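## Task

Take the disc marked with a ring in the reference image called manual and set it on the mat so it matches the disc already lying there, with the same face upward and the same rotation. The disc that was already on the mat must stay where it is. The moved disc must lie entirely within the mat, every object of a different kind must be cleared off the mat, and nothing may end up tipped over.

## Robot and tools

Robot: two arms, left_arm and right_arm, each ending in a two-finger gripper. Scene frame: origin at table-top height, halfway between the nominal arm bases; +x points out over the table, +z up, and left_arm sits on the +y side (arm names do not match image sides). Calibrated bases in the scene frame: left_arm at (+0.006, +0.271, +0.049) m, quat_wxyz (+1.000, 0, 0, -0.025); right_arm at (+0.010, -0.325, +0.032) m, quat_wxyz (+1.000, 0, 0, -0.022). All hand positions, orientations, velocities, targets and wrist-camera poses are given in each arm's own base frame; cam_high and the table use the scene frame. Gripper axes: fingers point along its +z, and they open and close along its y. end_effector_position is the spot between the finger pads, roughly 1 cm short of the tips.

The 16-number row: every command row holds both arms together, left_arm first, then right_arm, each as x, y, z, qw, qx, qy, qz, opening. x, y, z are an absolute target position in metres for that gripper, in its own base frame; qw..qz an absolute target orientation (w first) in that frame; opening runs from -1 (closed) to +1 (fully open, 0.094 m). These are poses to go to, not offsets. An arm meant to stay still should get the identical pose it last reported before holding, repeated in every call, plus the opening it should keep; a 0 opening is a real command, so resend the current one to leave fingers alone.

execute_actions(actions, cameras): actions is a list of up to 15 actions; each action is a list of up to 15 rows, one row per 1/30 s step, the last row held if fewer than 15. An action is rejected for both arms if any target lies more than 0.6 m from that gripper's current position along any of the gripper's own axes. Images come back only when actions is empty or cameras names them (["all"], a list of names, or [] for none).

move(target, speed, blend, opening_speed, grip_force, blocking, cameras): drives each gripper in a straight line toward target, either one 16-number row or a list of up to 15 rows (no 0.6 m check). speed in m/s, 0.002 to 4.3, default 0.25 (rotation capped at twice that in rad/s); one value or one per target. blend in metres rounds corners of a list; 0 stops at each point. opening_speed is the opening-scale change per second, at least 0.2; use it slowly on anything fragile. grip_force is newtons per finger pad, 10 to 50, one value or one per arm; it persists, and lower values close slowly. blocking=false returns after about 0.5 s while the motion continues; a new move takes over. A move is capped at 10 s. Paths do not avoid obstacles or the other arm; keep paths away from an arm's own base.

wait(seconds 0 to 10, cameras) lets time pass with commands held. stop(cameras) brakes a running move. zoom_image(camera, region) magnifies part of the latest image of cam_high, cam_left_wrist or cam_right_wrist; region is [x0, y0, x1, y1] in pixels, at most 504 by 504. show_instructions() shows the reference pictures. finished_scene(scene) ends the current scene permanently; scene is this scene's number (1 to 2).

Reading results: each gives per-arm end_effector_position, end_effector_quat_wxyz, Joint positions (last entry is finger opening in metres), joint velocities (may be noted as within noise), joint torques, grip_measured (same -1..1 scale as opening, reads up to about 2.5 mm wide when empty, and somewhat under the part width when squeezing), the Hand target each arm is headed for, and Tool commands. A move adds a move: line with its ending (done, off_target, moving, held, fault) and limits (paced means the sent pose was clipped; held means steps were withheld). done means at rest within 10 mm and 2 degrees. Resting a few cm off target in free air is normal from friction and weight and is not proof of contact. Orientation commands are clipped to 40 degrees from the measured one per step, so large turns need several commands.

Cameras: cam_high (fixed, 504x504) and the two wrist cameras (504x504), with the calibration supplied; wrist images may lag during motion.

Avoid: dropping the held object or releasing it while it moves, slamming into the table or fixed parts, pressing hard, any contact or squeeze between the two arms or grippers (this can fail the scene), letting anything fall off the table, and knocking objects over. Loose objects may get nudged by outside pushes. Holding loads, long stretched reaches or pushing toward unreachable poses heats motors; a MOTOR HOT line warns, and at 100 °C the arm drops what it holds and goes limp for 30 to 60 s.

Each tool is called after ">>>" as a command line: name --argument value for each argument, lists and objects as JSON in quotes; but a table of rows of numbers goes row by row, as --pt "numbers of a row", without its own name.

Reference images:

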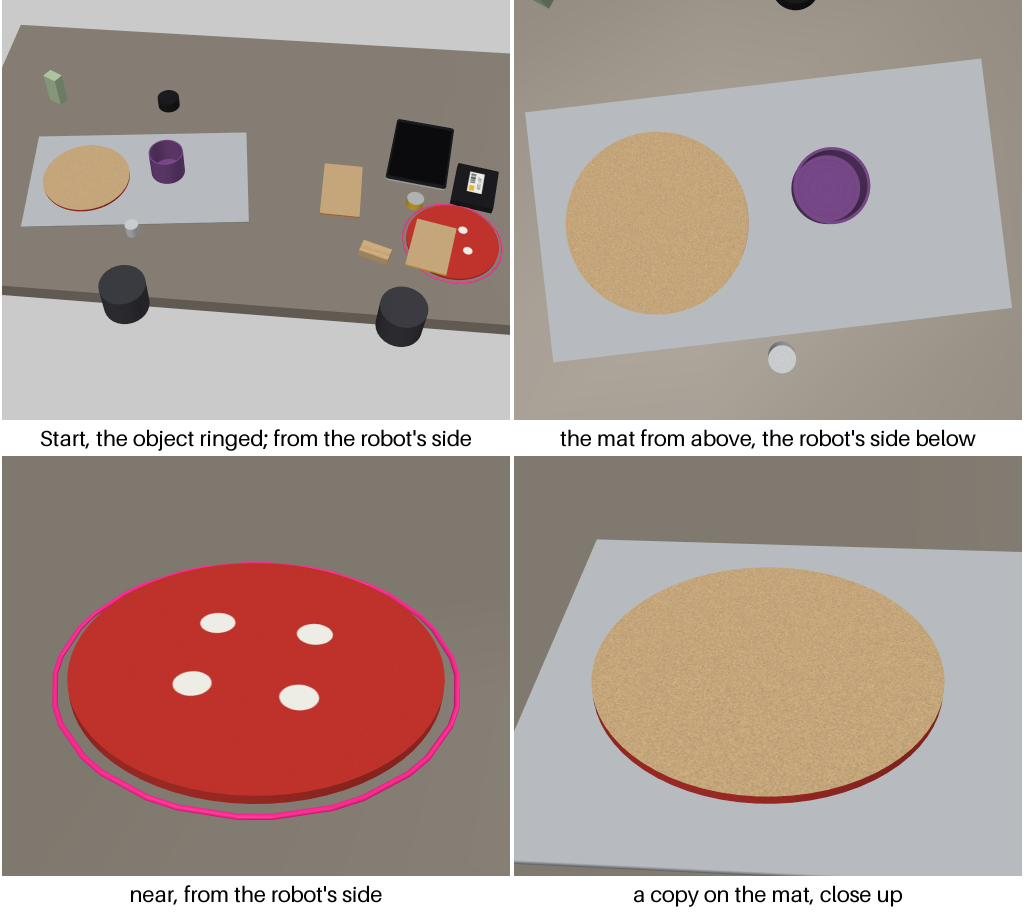

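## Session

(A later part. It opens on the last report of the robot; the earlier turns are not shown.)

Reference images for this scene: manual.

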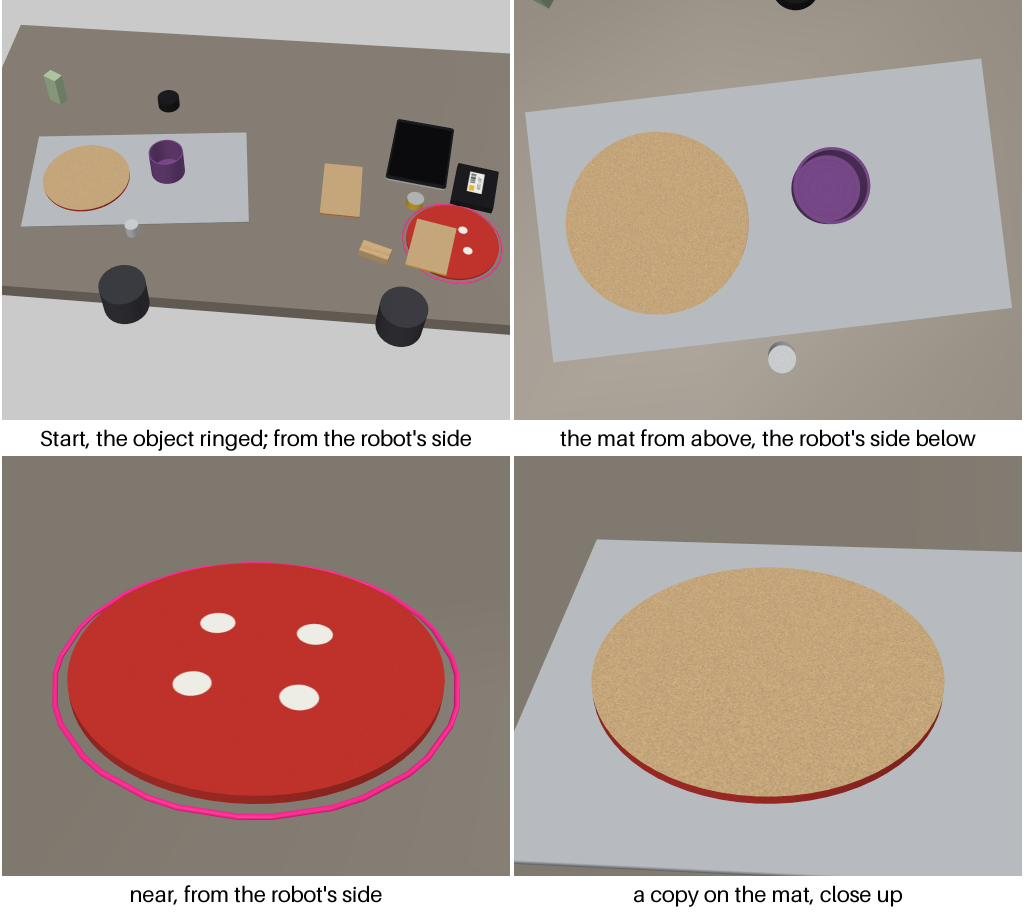

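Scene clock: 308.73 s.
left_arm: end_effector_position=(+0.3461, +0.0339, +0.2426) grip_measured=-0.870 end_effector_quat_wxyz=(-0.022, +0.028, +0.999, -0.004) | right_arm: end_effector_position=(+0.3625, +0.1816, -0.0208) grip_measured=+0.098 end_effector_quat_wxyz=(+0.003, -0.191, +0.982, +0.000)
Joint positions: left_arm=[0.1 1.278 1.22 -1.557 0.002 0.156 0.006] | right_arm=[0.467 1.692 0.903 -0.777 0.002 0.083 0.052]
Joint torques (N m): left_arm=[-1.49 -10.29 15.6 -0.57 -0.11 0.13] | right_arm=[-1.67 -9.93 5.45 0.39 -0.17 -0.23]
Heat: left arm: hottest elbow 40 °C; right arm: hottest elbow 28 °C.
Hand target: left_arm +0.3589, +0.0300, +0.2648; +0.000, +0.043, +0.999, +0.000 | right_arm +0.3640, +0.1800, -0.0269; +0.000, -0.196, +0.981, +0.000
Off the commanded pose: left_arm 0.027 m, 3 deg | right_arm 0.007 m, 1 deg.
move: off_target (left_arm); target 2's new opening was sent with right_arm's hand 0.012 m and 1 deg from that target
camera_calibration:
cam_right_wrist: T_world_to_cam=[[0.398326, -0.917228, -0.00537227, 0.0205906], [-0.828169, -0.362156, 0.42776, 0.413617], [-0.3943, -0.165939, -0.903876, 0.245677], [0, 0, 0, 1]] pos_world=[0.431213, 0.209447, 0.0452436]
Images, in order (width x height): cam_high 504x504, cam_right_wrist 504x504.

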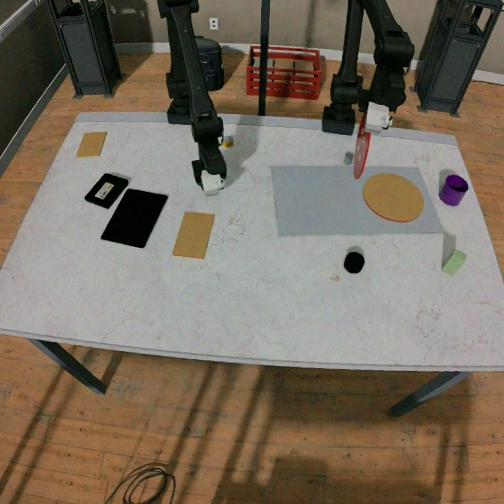

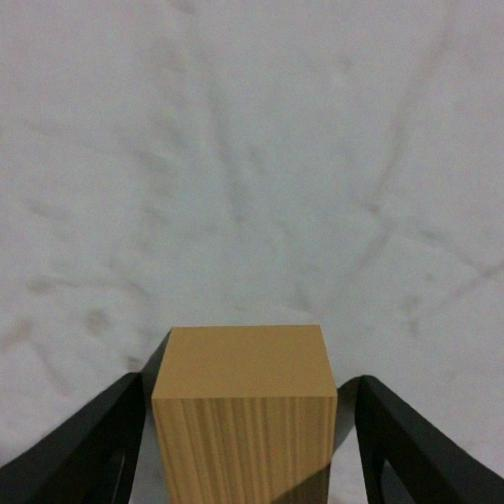

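>>> move --pt "0.36 0.03 0.265 0 0.0436 0.9990 0 -1.0 0.364 0.180 0.07 0 -0.1959 0.9806 0 0.1" --pt "0.37 -0.04 0.25 0.0061 0.0870 0.9938 0.0695 -1.0 0.30 0.0 0.20 0 -0.1959 0.9806 0 0.1" --pt "0.366 -0.107 0.205 0.0593 0.1723 0.9297 0.3202 -1.0 0.30 0.0 0.20 0 -0.1959 0.9806 0 0.1" --pt "0.361 -0.132 0.105 0.1024 0.1518 0.8150 0.5498 -1.0 0.30 0.0 0.20 0 -0.1959 0.9806 0 0.1" --speed '[0.25, 0.3, 0.3, 0.25]' --blend '[0.03, 0.03, 0.03, 0]' --cameras '["all"]'

Scene clock: 317.77 s.
left_arm: end_effector_position=(+0.3556, -0.1227, +0.0982) grip_measured=-0.870 end_effector_quat_wxyz=(+0.094, +0.150, +0.818, +0.547) | right_arm: end_effector_position=(+0.2873, +0.0024, +0.1813) grip_measured=+0.099 end_effector_quat_wxyz=(-0.020, -0.192, +0.981, +0.002)
Joint positions: left_arm=[-0.737 1.812 1.055 -1.551 -1.026 -0.803 0.006] | right_arm=[0.012 1.132 0.939 -1.418 0.003 -0.375 0.052]
Joint torques (N m): left_arm=[-1.26 -13.74 8.72 -2.41 -0.95 -0.16] | right_arm=[-2.49 -5.77 11.4 -0.57 -0.22 -0.28]
Heat: left arm: hottest elbow 41 °C; right arm: hottest elbow 29 °C.
Hand target: left_arm +0.3608, -0.1319, +0.1050; +0.103, +0.152, +0.815, +0.549 | right_arm +0.2993, +0.0000, +0.1998; +0.000, -0.196, +0.981, +0.000
Off the commanded pose: left_arm 0.013 m, 1 deg | right_arm 0.023 m, 2 deg.
move: off_target (left_arm, right_arm)
camera_calibration:
cam_left_wrist: T_world_to_cam=[[-0.158796, -0.339521, -0.927097, 0.108923], [-0.982529, -0.0379669, 0.182195, 0.367293], [-0.0970581, 0.939832, -0.327561, 0.268946], [0, 0, 0, 1]] pos_world=[0.404276, -0.201838, 0.122159]
cam_right_wrist: T_world_to_cam=[[0.400617, -0.916027, -0.0199996, -0.110847], [-0.806893, -0.363061, 0.465952, 0.187071], [-0.434085, -0.170531, -0.884584, 0.376941], [0, 0, 0, 1]] pos_world=[0.358978, 0.0306588, 0.244053]

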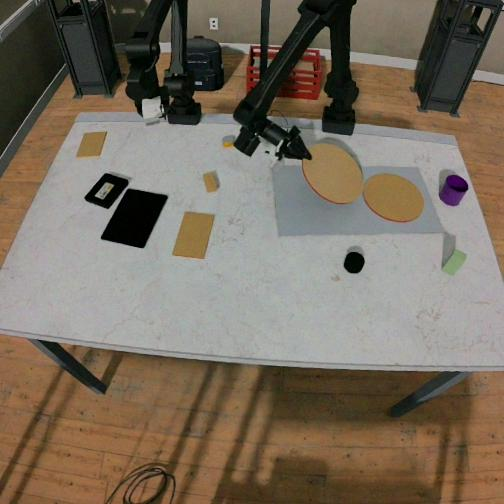

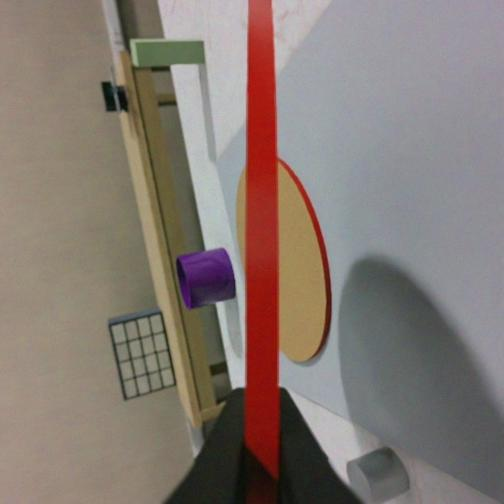

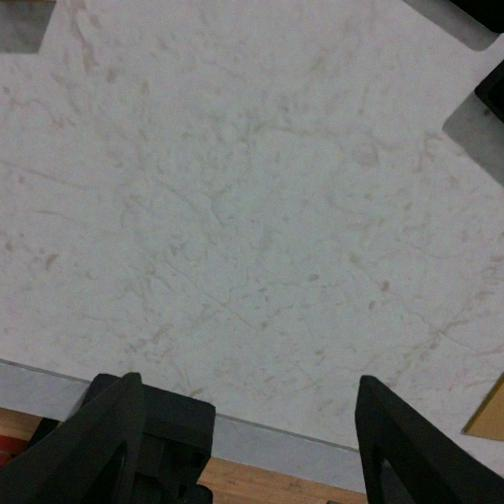

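>>> move --pt "0.367 -0.137 0.060 0.1024 0.1518 0.8150 0.5498 -1.0 0.30 0.0 0.20 0 -0.1959 0.9806 0 0.1" --speed 0.1 --cameras '["cam_high", "cam_left_wrist"]'

Scene clock: 319.40 s.
left_arm: end_effector_position=(+0.3577, -0.1245, +0.0560) grip_measured=-0.870 end_effector_quat_wxyz=(+0.082, +0.157, +0.813, +0.555) | right_arm: end_effector_position=(+0.2873, +0.0024, +0.1813) grip_measured=+0.099 end_effector_quat_wxyz=(-0.020, -0.192, +0.981, +0.002)
Joint positions: left_arm=[-0.737 1.918 1.055 -1.48 -1.026 -0.805 0.006] | right_arm=[0.012 1.132 0.939 -1.418 0.003 -0.375 0.052]
Joint torques (N m): left_arm=[-1.14 -14.62 8.08 -1.24 -0.93 -0.17] | right_arm=[-2.14 -5.71 11.47 -0.66 -0.24 -0.23]
Heat: left arm: hottest elbow 41 °C; right arm: hottest elbow 30 °C.
Hand target: left_arm +0.3666, -0.1368, +0.0602; +0.102, +0.152, +0.815, +0.550 | right_arm +0.2993, +0.0000, +0.1998; +0.000, -0.196, +0.981, +0.000
Off the commanded pose: left_arm 0.016 m, 3 deg | right_arm 0.023 m, 2 deg.
move: off_target (left_arm, right_arm)
camera_calibration:
cam_left_wrist: T_world_to_cam=[[-0.181419, -0.317858, -0.93062, 0.0805668], [-0.977773, -0.0428417, 0.205244, 0.373364], [-0.105108, 0.94717, -0.303021, 0.259539], [0, 0, 0, 1]] pos_world=[0.406961, -0.204223, 0.0769921]
Images, in order (width x height): cam_high 504x504, cam_left_wrist 504x504.

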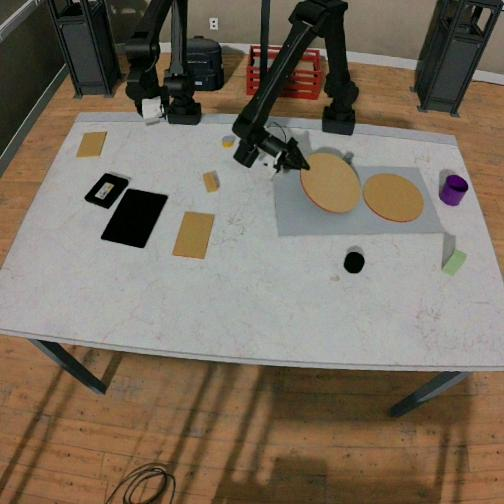

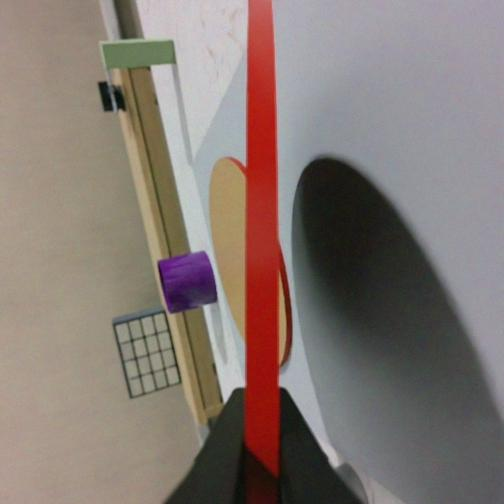

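>>> zoom_image --camera "cam_high" --region '[220, 110, 460, 270]'

Scaled by 2.100 from the camera's 504x504 image, which has a finer 720x720 frame.

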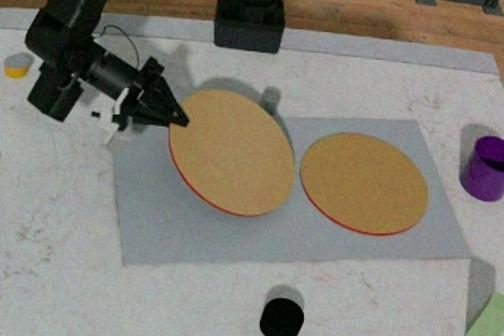

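>>> move --pt "0.374 -0.154 0.056 0.1024 0.1518 0.8150 0.5498 -1.0 0.30 0.0 0.20 0 -0.1959 0.9806 0 0.1" --pt "0.374 -0.154 0.040 0.1024 0.1518 0.8150 0.5498 -1.0 0.30 0.0 0.20 0 -0.1959 0.9806 0 0.1" --speed '[0.1, 0.06]' --blend '[0.005, 0]' --cameras '["cam_high", "cam_left_wrist"]'

>>> zoom_image --camera "cam_high" --region '[220, 110, 460, 270]'

Scene clock: 323.90 s.
left_arm: end_effector_position=(+0.3664, -0.1413, +0.0377) grip_measured=-0.870 end_effector_quat_wxyz=(+0.083, +0.157, +0.813, +0.555) | right_arm: end_effector_position=(+0.2873, +0.0024, +0.1813) grip_measured=+0.099 end_effector_quat_wxyz=(-0.020, -0.192, +0.981, +0.002)
Joint positions: left_arm=[-0.753 1.991 1.11 -1.48 -1.018 -0.828 0.006] | right_arm=[0.012 1.132 0.939 -1.418 0.003 -0.375 0.052]
Joint torques (N m): left_arm=[-1.32 -15.15 7.68 -1.2 -0.77 -0.18] | right_arm=[-2.32 -5.71 11.36 -0.61 -0.21 -0.26]
Heat: left arm: hottest elbow 41 °C; right arm: hottest elbow 32 °C.
Hand target: left_arm +0.3736, -0.1538, +0.0402; +0.102, +0.152, +0.815, +0.550 | right_arm +0.2993, +0.0000, +0.1998; +0.000, -0.196, +0.981, +0.000
Off the commanded pose: left_arm 0.015 m, 2 deg | right_arm 0.023 m, 2 deg.
move: off_target (left_arm, right_arm)
camera_calibration:
cam_left_wrist: T_world_to_cam=[[-0.17884, -0.316964, -0.931423, 0.058881], [-0.97849, -0.0416454, 0.202049, 0.38546], [-0.102832, 0.947523, -0.302699, 0.270007], [0, 0, 0, 1]] pos_world=[0.415464, -0.221122, 0.0586921]
Images, in order (width x height): cam_high 504x504, cam_left_wrist 504x504.

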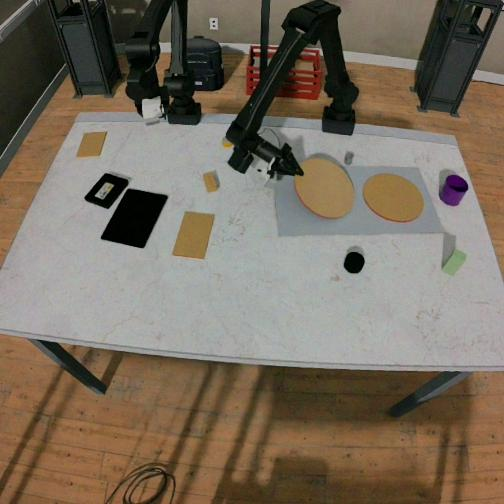

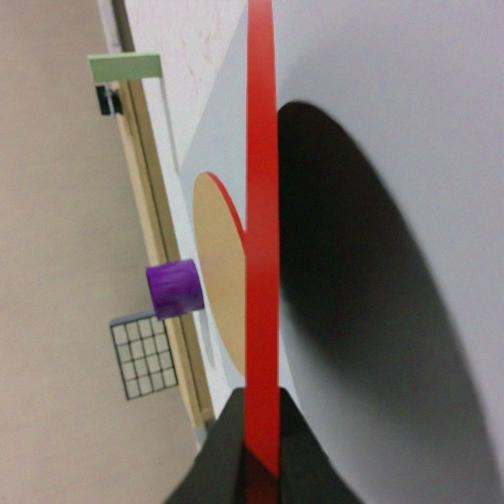

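Scaled by 2.100 from the camera's 504x504 image, which has a finer 720x720 frame.

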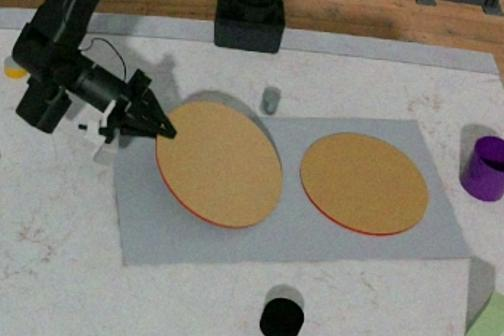

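>>> move --pt "0.374 -0.154 0.036 0.1024 0.1518 0.8150 0.5498 -0.6 0.30 0.0 0.20 0 -0.1959 0.9806 0 0.1" --pt "0.371 -0.161 0.018 0.1024 0.1518 0.8150 0.5498 0.0 0.30 0.0 0.20 0 -0.1959 0.9806 0 0.1" --pt "0.369 -0.167 -0.002 0.1024 0.1518 0.8150 0.5498 0.0 0.30 0.0 0.20 0 -0.1959 0.9806 0 0.1" --speed 0.06 --opening_speed 0.5 --cameras '["cam_high", "cam_left_wrist"]'

>>> zoom_image --camera "cam_high" --region '[220, 110, 460, 270]'

Scene clock: 330.17 s.
left_arm: end_effector_position=(+0.3637, -0.1536, -0.0001) grip_measured=-0.002 end_effector_quat_wxyz=(+0.086, +0.157, +0.811, +0.556) | right_arm: end_effector_position=(+0.2873, +0.0024, +0.1813) grip_measured=+0.099 end_effector_quat_wxyz=(-0.020, -0.192, +0.981, +0.002)
Joint positions: left_arm=[-0.779 2.089 1.134 -1.436 -1.004 -0.867 0.047] | right_arm=[0.012 1.132 0.939 -1.418 0.003 -0.375 0.052]
Joint torques (N m): left_arm=[-1.55 -15.44 6.9 -1.06 -0.48 -0.18] | right_arm=[-2.26 -5.25 11.34 -0.53 -0.17 -0.28]
Heat: left arm: hottest elbow 39 °C; right arm: hottest elbow 34 °C.
Hand target: left_arm +0.3687, -0.1668, -0.0017; +0.102, +0.152, +0.815, +0.550 | right_arm +0.2993, +0.0000, +0.1998; +0.000, -0.196, +0.981, +0.000
Off the commanded pose: left_arm 0.015 m, 2 deg | right_arm 0.023 m, 2 deg.
move: off_target (left_arm, right_arm); target 2's new opening was sent with left_arm's hand 0.015 m and 2 deg from that target
camera_calibration:
cam_left_wrist: T_world_to_cam=[[-0.174626, -0.314369, -0.933101, 0.0182059], [-0.979637, -0.039894, 0.196776, 0.390624], [-0.0990854, 0.948462, -0.301001, 0.268674], [0, 0, 0, 1]] pos_world=[0.41247, -0.23352, 0.0209937]
Images, in order (width x height): cam_high 504x504, cam_left_wrist 504x504.

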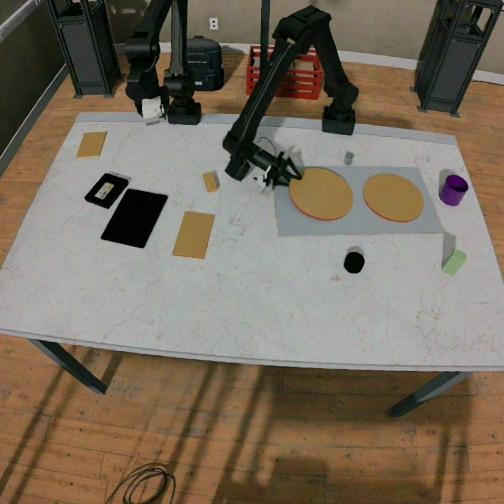

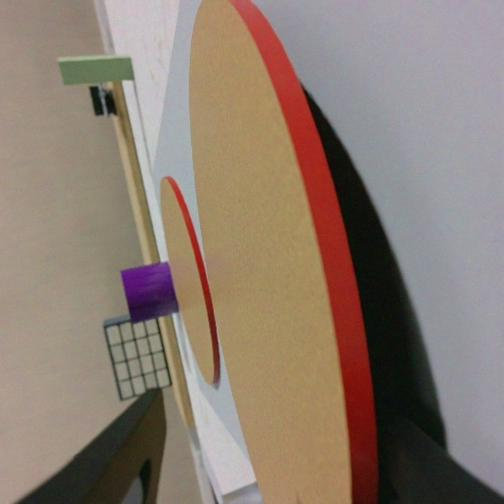

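Scaled by 2.100 from the camera's 504x504 image, which has a finer 720x720 frame.

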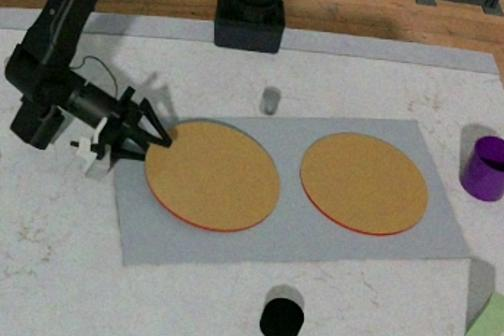

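>>> move --pt "0.369 -0.167 -0.014 0.1024 0.1518 0.8150 0.5498 0.0 0.30 0.0 0.20 0 -0.1959 0.9806 0 0.1" --pt "0.350 -0.219 -0.014 0.1024 0.1518 0.8150 0.5498 0.0 0.30 0.0 0.20 0 -0.1959 0.9806 0 0.1" --speed '[0.05, 0.1]' --blend '[0.003, 0]' --cameras '["cam_high", "cam_left_wrist"]'

>>> zoom_image --camera "cam_high" --region '[220, 110, 460, 270]'

Scene clock: 332.67 s.
left_arm: end_effector_position=(+0.3484, -0.2116, -0.0105) grip_measured=-0.002 end_effector_quat_wxyz=(+0.100, +0.154, +0.816, +0.548) | right_arm: end_effector_position=(+0.2873, +0.0024, +0.1813) grip_measured=+0.099 end_effector_quat_wxyz=(-0.020, -0.192, +0.981, +0.002)
Joint positions: left_arm=[-0.893 2.166 1.245 -1.538 -0.928 -0.988 0.047] | right_arm=[0.012 1.132 0.939 -1.418 0.003 -0.375 0.052]
Joint torques (N m): left_arm=[-0.97 -15.56 6.95 -2.13 -0.32 -0.19] | right_arm=[-2.2 -5.25 11.41 -0.54 -0.24 -0.23]
Heat: left arm: hottest elbow 39 °C; right arm: hottest elbow 35 °C.
Hand target: left_arm +0.3498, -0.2189, -0.0140; +0.102, +0.152, +0.815, +0.550 | right_arm +0.2993, +0.0000, +0.1998; +0.000, -0.196, +0.981, +0.000
Off the commanded pose: left_arm 0.008 m, 0 deg | right_arm 0.023 m, 2 deg.
move: off_target (right_arm)
camera_calibration:
cam_left_wrist: T_world_to_cam=[[-0.157084, -0.333729, -0.929489, -0.0225136], [-0.984194, -0.0250299, 0.175316, 0.379866], [-0.0817729, 0.942337, -0.324522, 0.311488], [0, 0, 0, 1]] pos_world=[0.395797, -0.291532, 0.0135621]
Images, in order (width x height): cam_high 504x504, cam_left_wrist 504x504.

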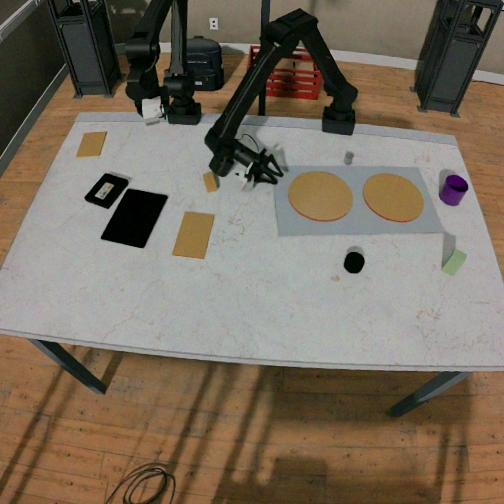

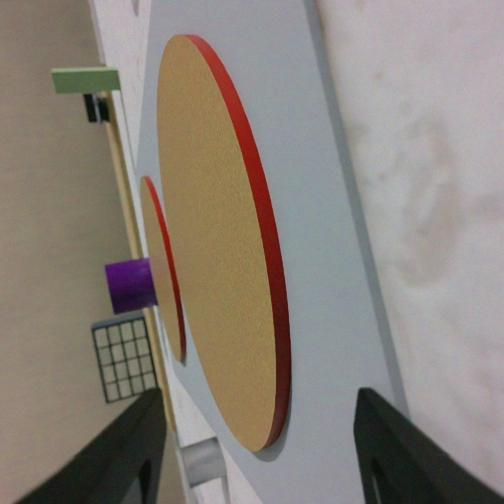

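Scaled by 2.100 from the camera's 504x504 image, which has a finer 720x720 frame.

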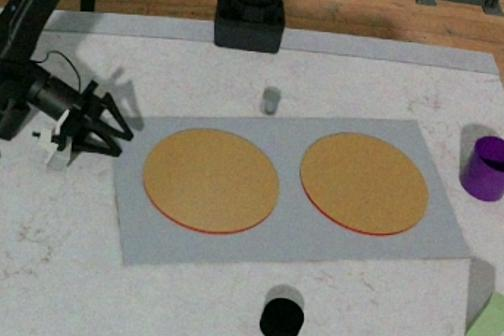

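>>> zoom_image --camera "cam_high" --region '[300, 130, 400, 200]'

Scaled by 5.040 from the camera's 504x504 image, which has a finer 720x720 frame.

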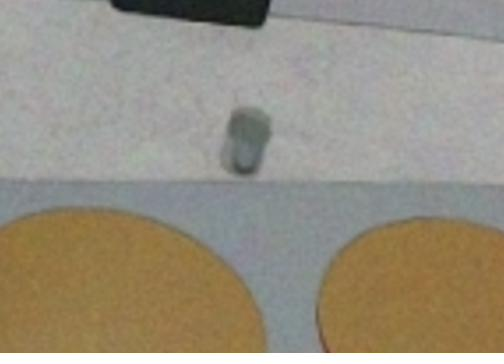

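>>> zoom_image --camera "cam_high" --region '[60, 110, 260, 270]'

>>> zoom_image --camera "cam_high" --region '[330, 150, 490, 290]'

Scaled by 2.520 from the camera's 504x504 image, which has a finer 720x720 frame.

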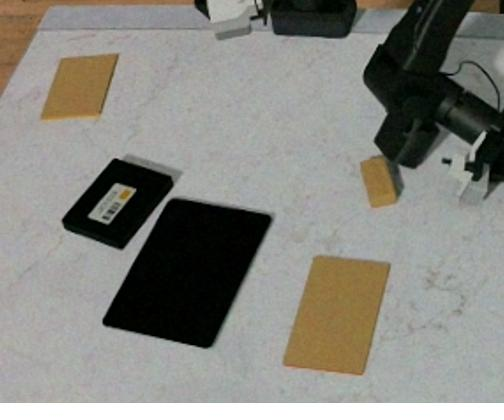

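Scaled by 3.150 from the camera's 504x504 image, which has a finer 720x720 frame.

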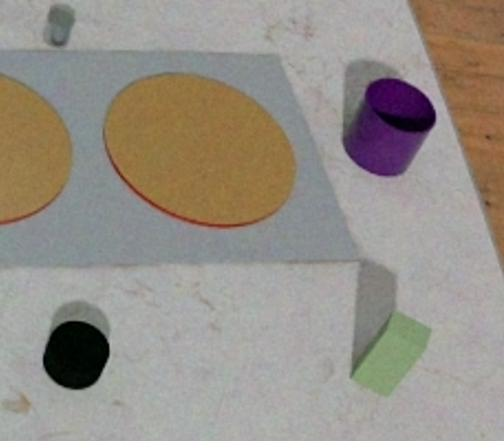

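>>> move --pt "0.343 -0.236 0.035 0.1024 0.1518 0.8150 0.5498 0.0 0.30 0.0 0.20 0 -0.1959 0.9806 0 0.1" --speed 0.15 --cameras '["cam_high", "cam_left_wrist"]'

Scene clock: 335.87 s.
left_arm: end_effector_position=(+0.3412, -0.2254, +0.0271) grip_measured=-0.002 end_effector_quat_wxyz=(+0.091, +0.157, +0.812, +0.555) | right_arm: end_effector_position=(+0.2873, +0.0024, +0.1813) grip_measured=+0.099 end_effector_quat_wxyz=(-0.020, -0.192, +0.981, +0.002)
Joint positions: left_arm=[-0.922 2.118 1.28 -1.67 -0.9 -1.02 0.047] | right_arm=[0.012 1.132 0.939 -1.418 0.003 -0.375 0.052]
Joint torques (N m): left_arm=[-1.32 -17.61 7.39 -2.35 -0.32 -0.19] | right_arm=[-2.08 -5.83 11.21 -0.66 -0.2 -0.25]
Heat: left arm: hottest elbow 39 °C; right arm: hottest elbow 35 °C.
Hand target: left_arm +0.3429, -0.2357, +0.0350; +0.103, +0.152, +0.815, +0.549 | right_arm +0.2993, +0.0000, +0.1998; +0.000, -0.196, +0.981, +0.000
Off the commanded pose: left_arm 0.013 m, 2 deg | right_arm 0.023 m, 2 deg.
joint sent to its limit (left arm) — joint 4 (wrist pitch), lower limit. The joint targets still meet the commanded pose.
move: off_target (left_arm, right_arm)
camera_calibration:
cam_left_wrist: T_world_to_cam=[[-0.169255, -0.318123, -0.932819, 0.0143892], [-0.981405, -0.0325495, 0.189171, 0.362832], [-0.0905423, 0.947491, -0.306698, 0.33975], [0, 0, 0, 1]] pos_world=[0.389283, -0.305522, 0.0489858]
Images, in order (width x height): cam_high 504x504, cam_left_wrist 504x504.

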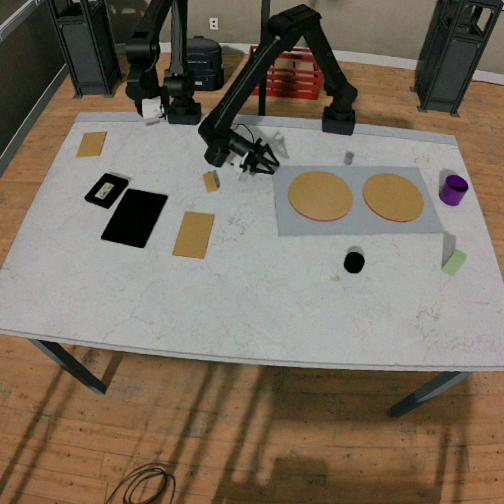

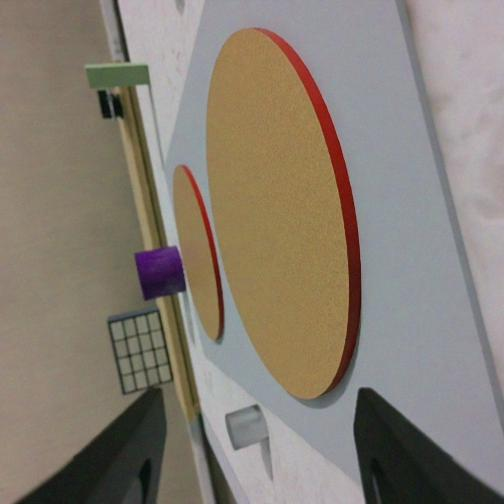

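>>> finished_scene --scene 2

The scene is finished: the task was done.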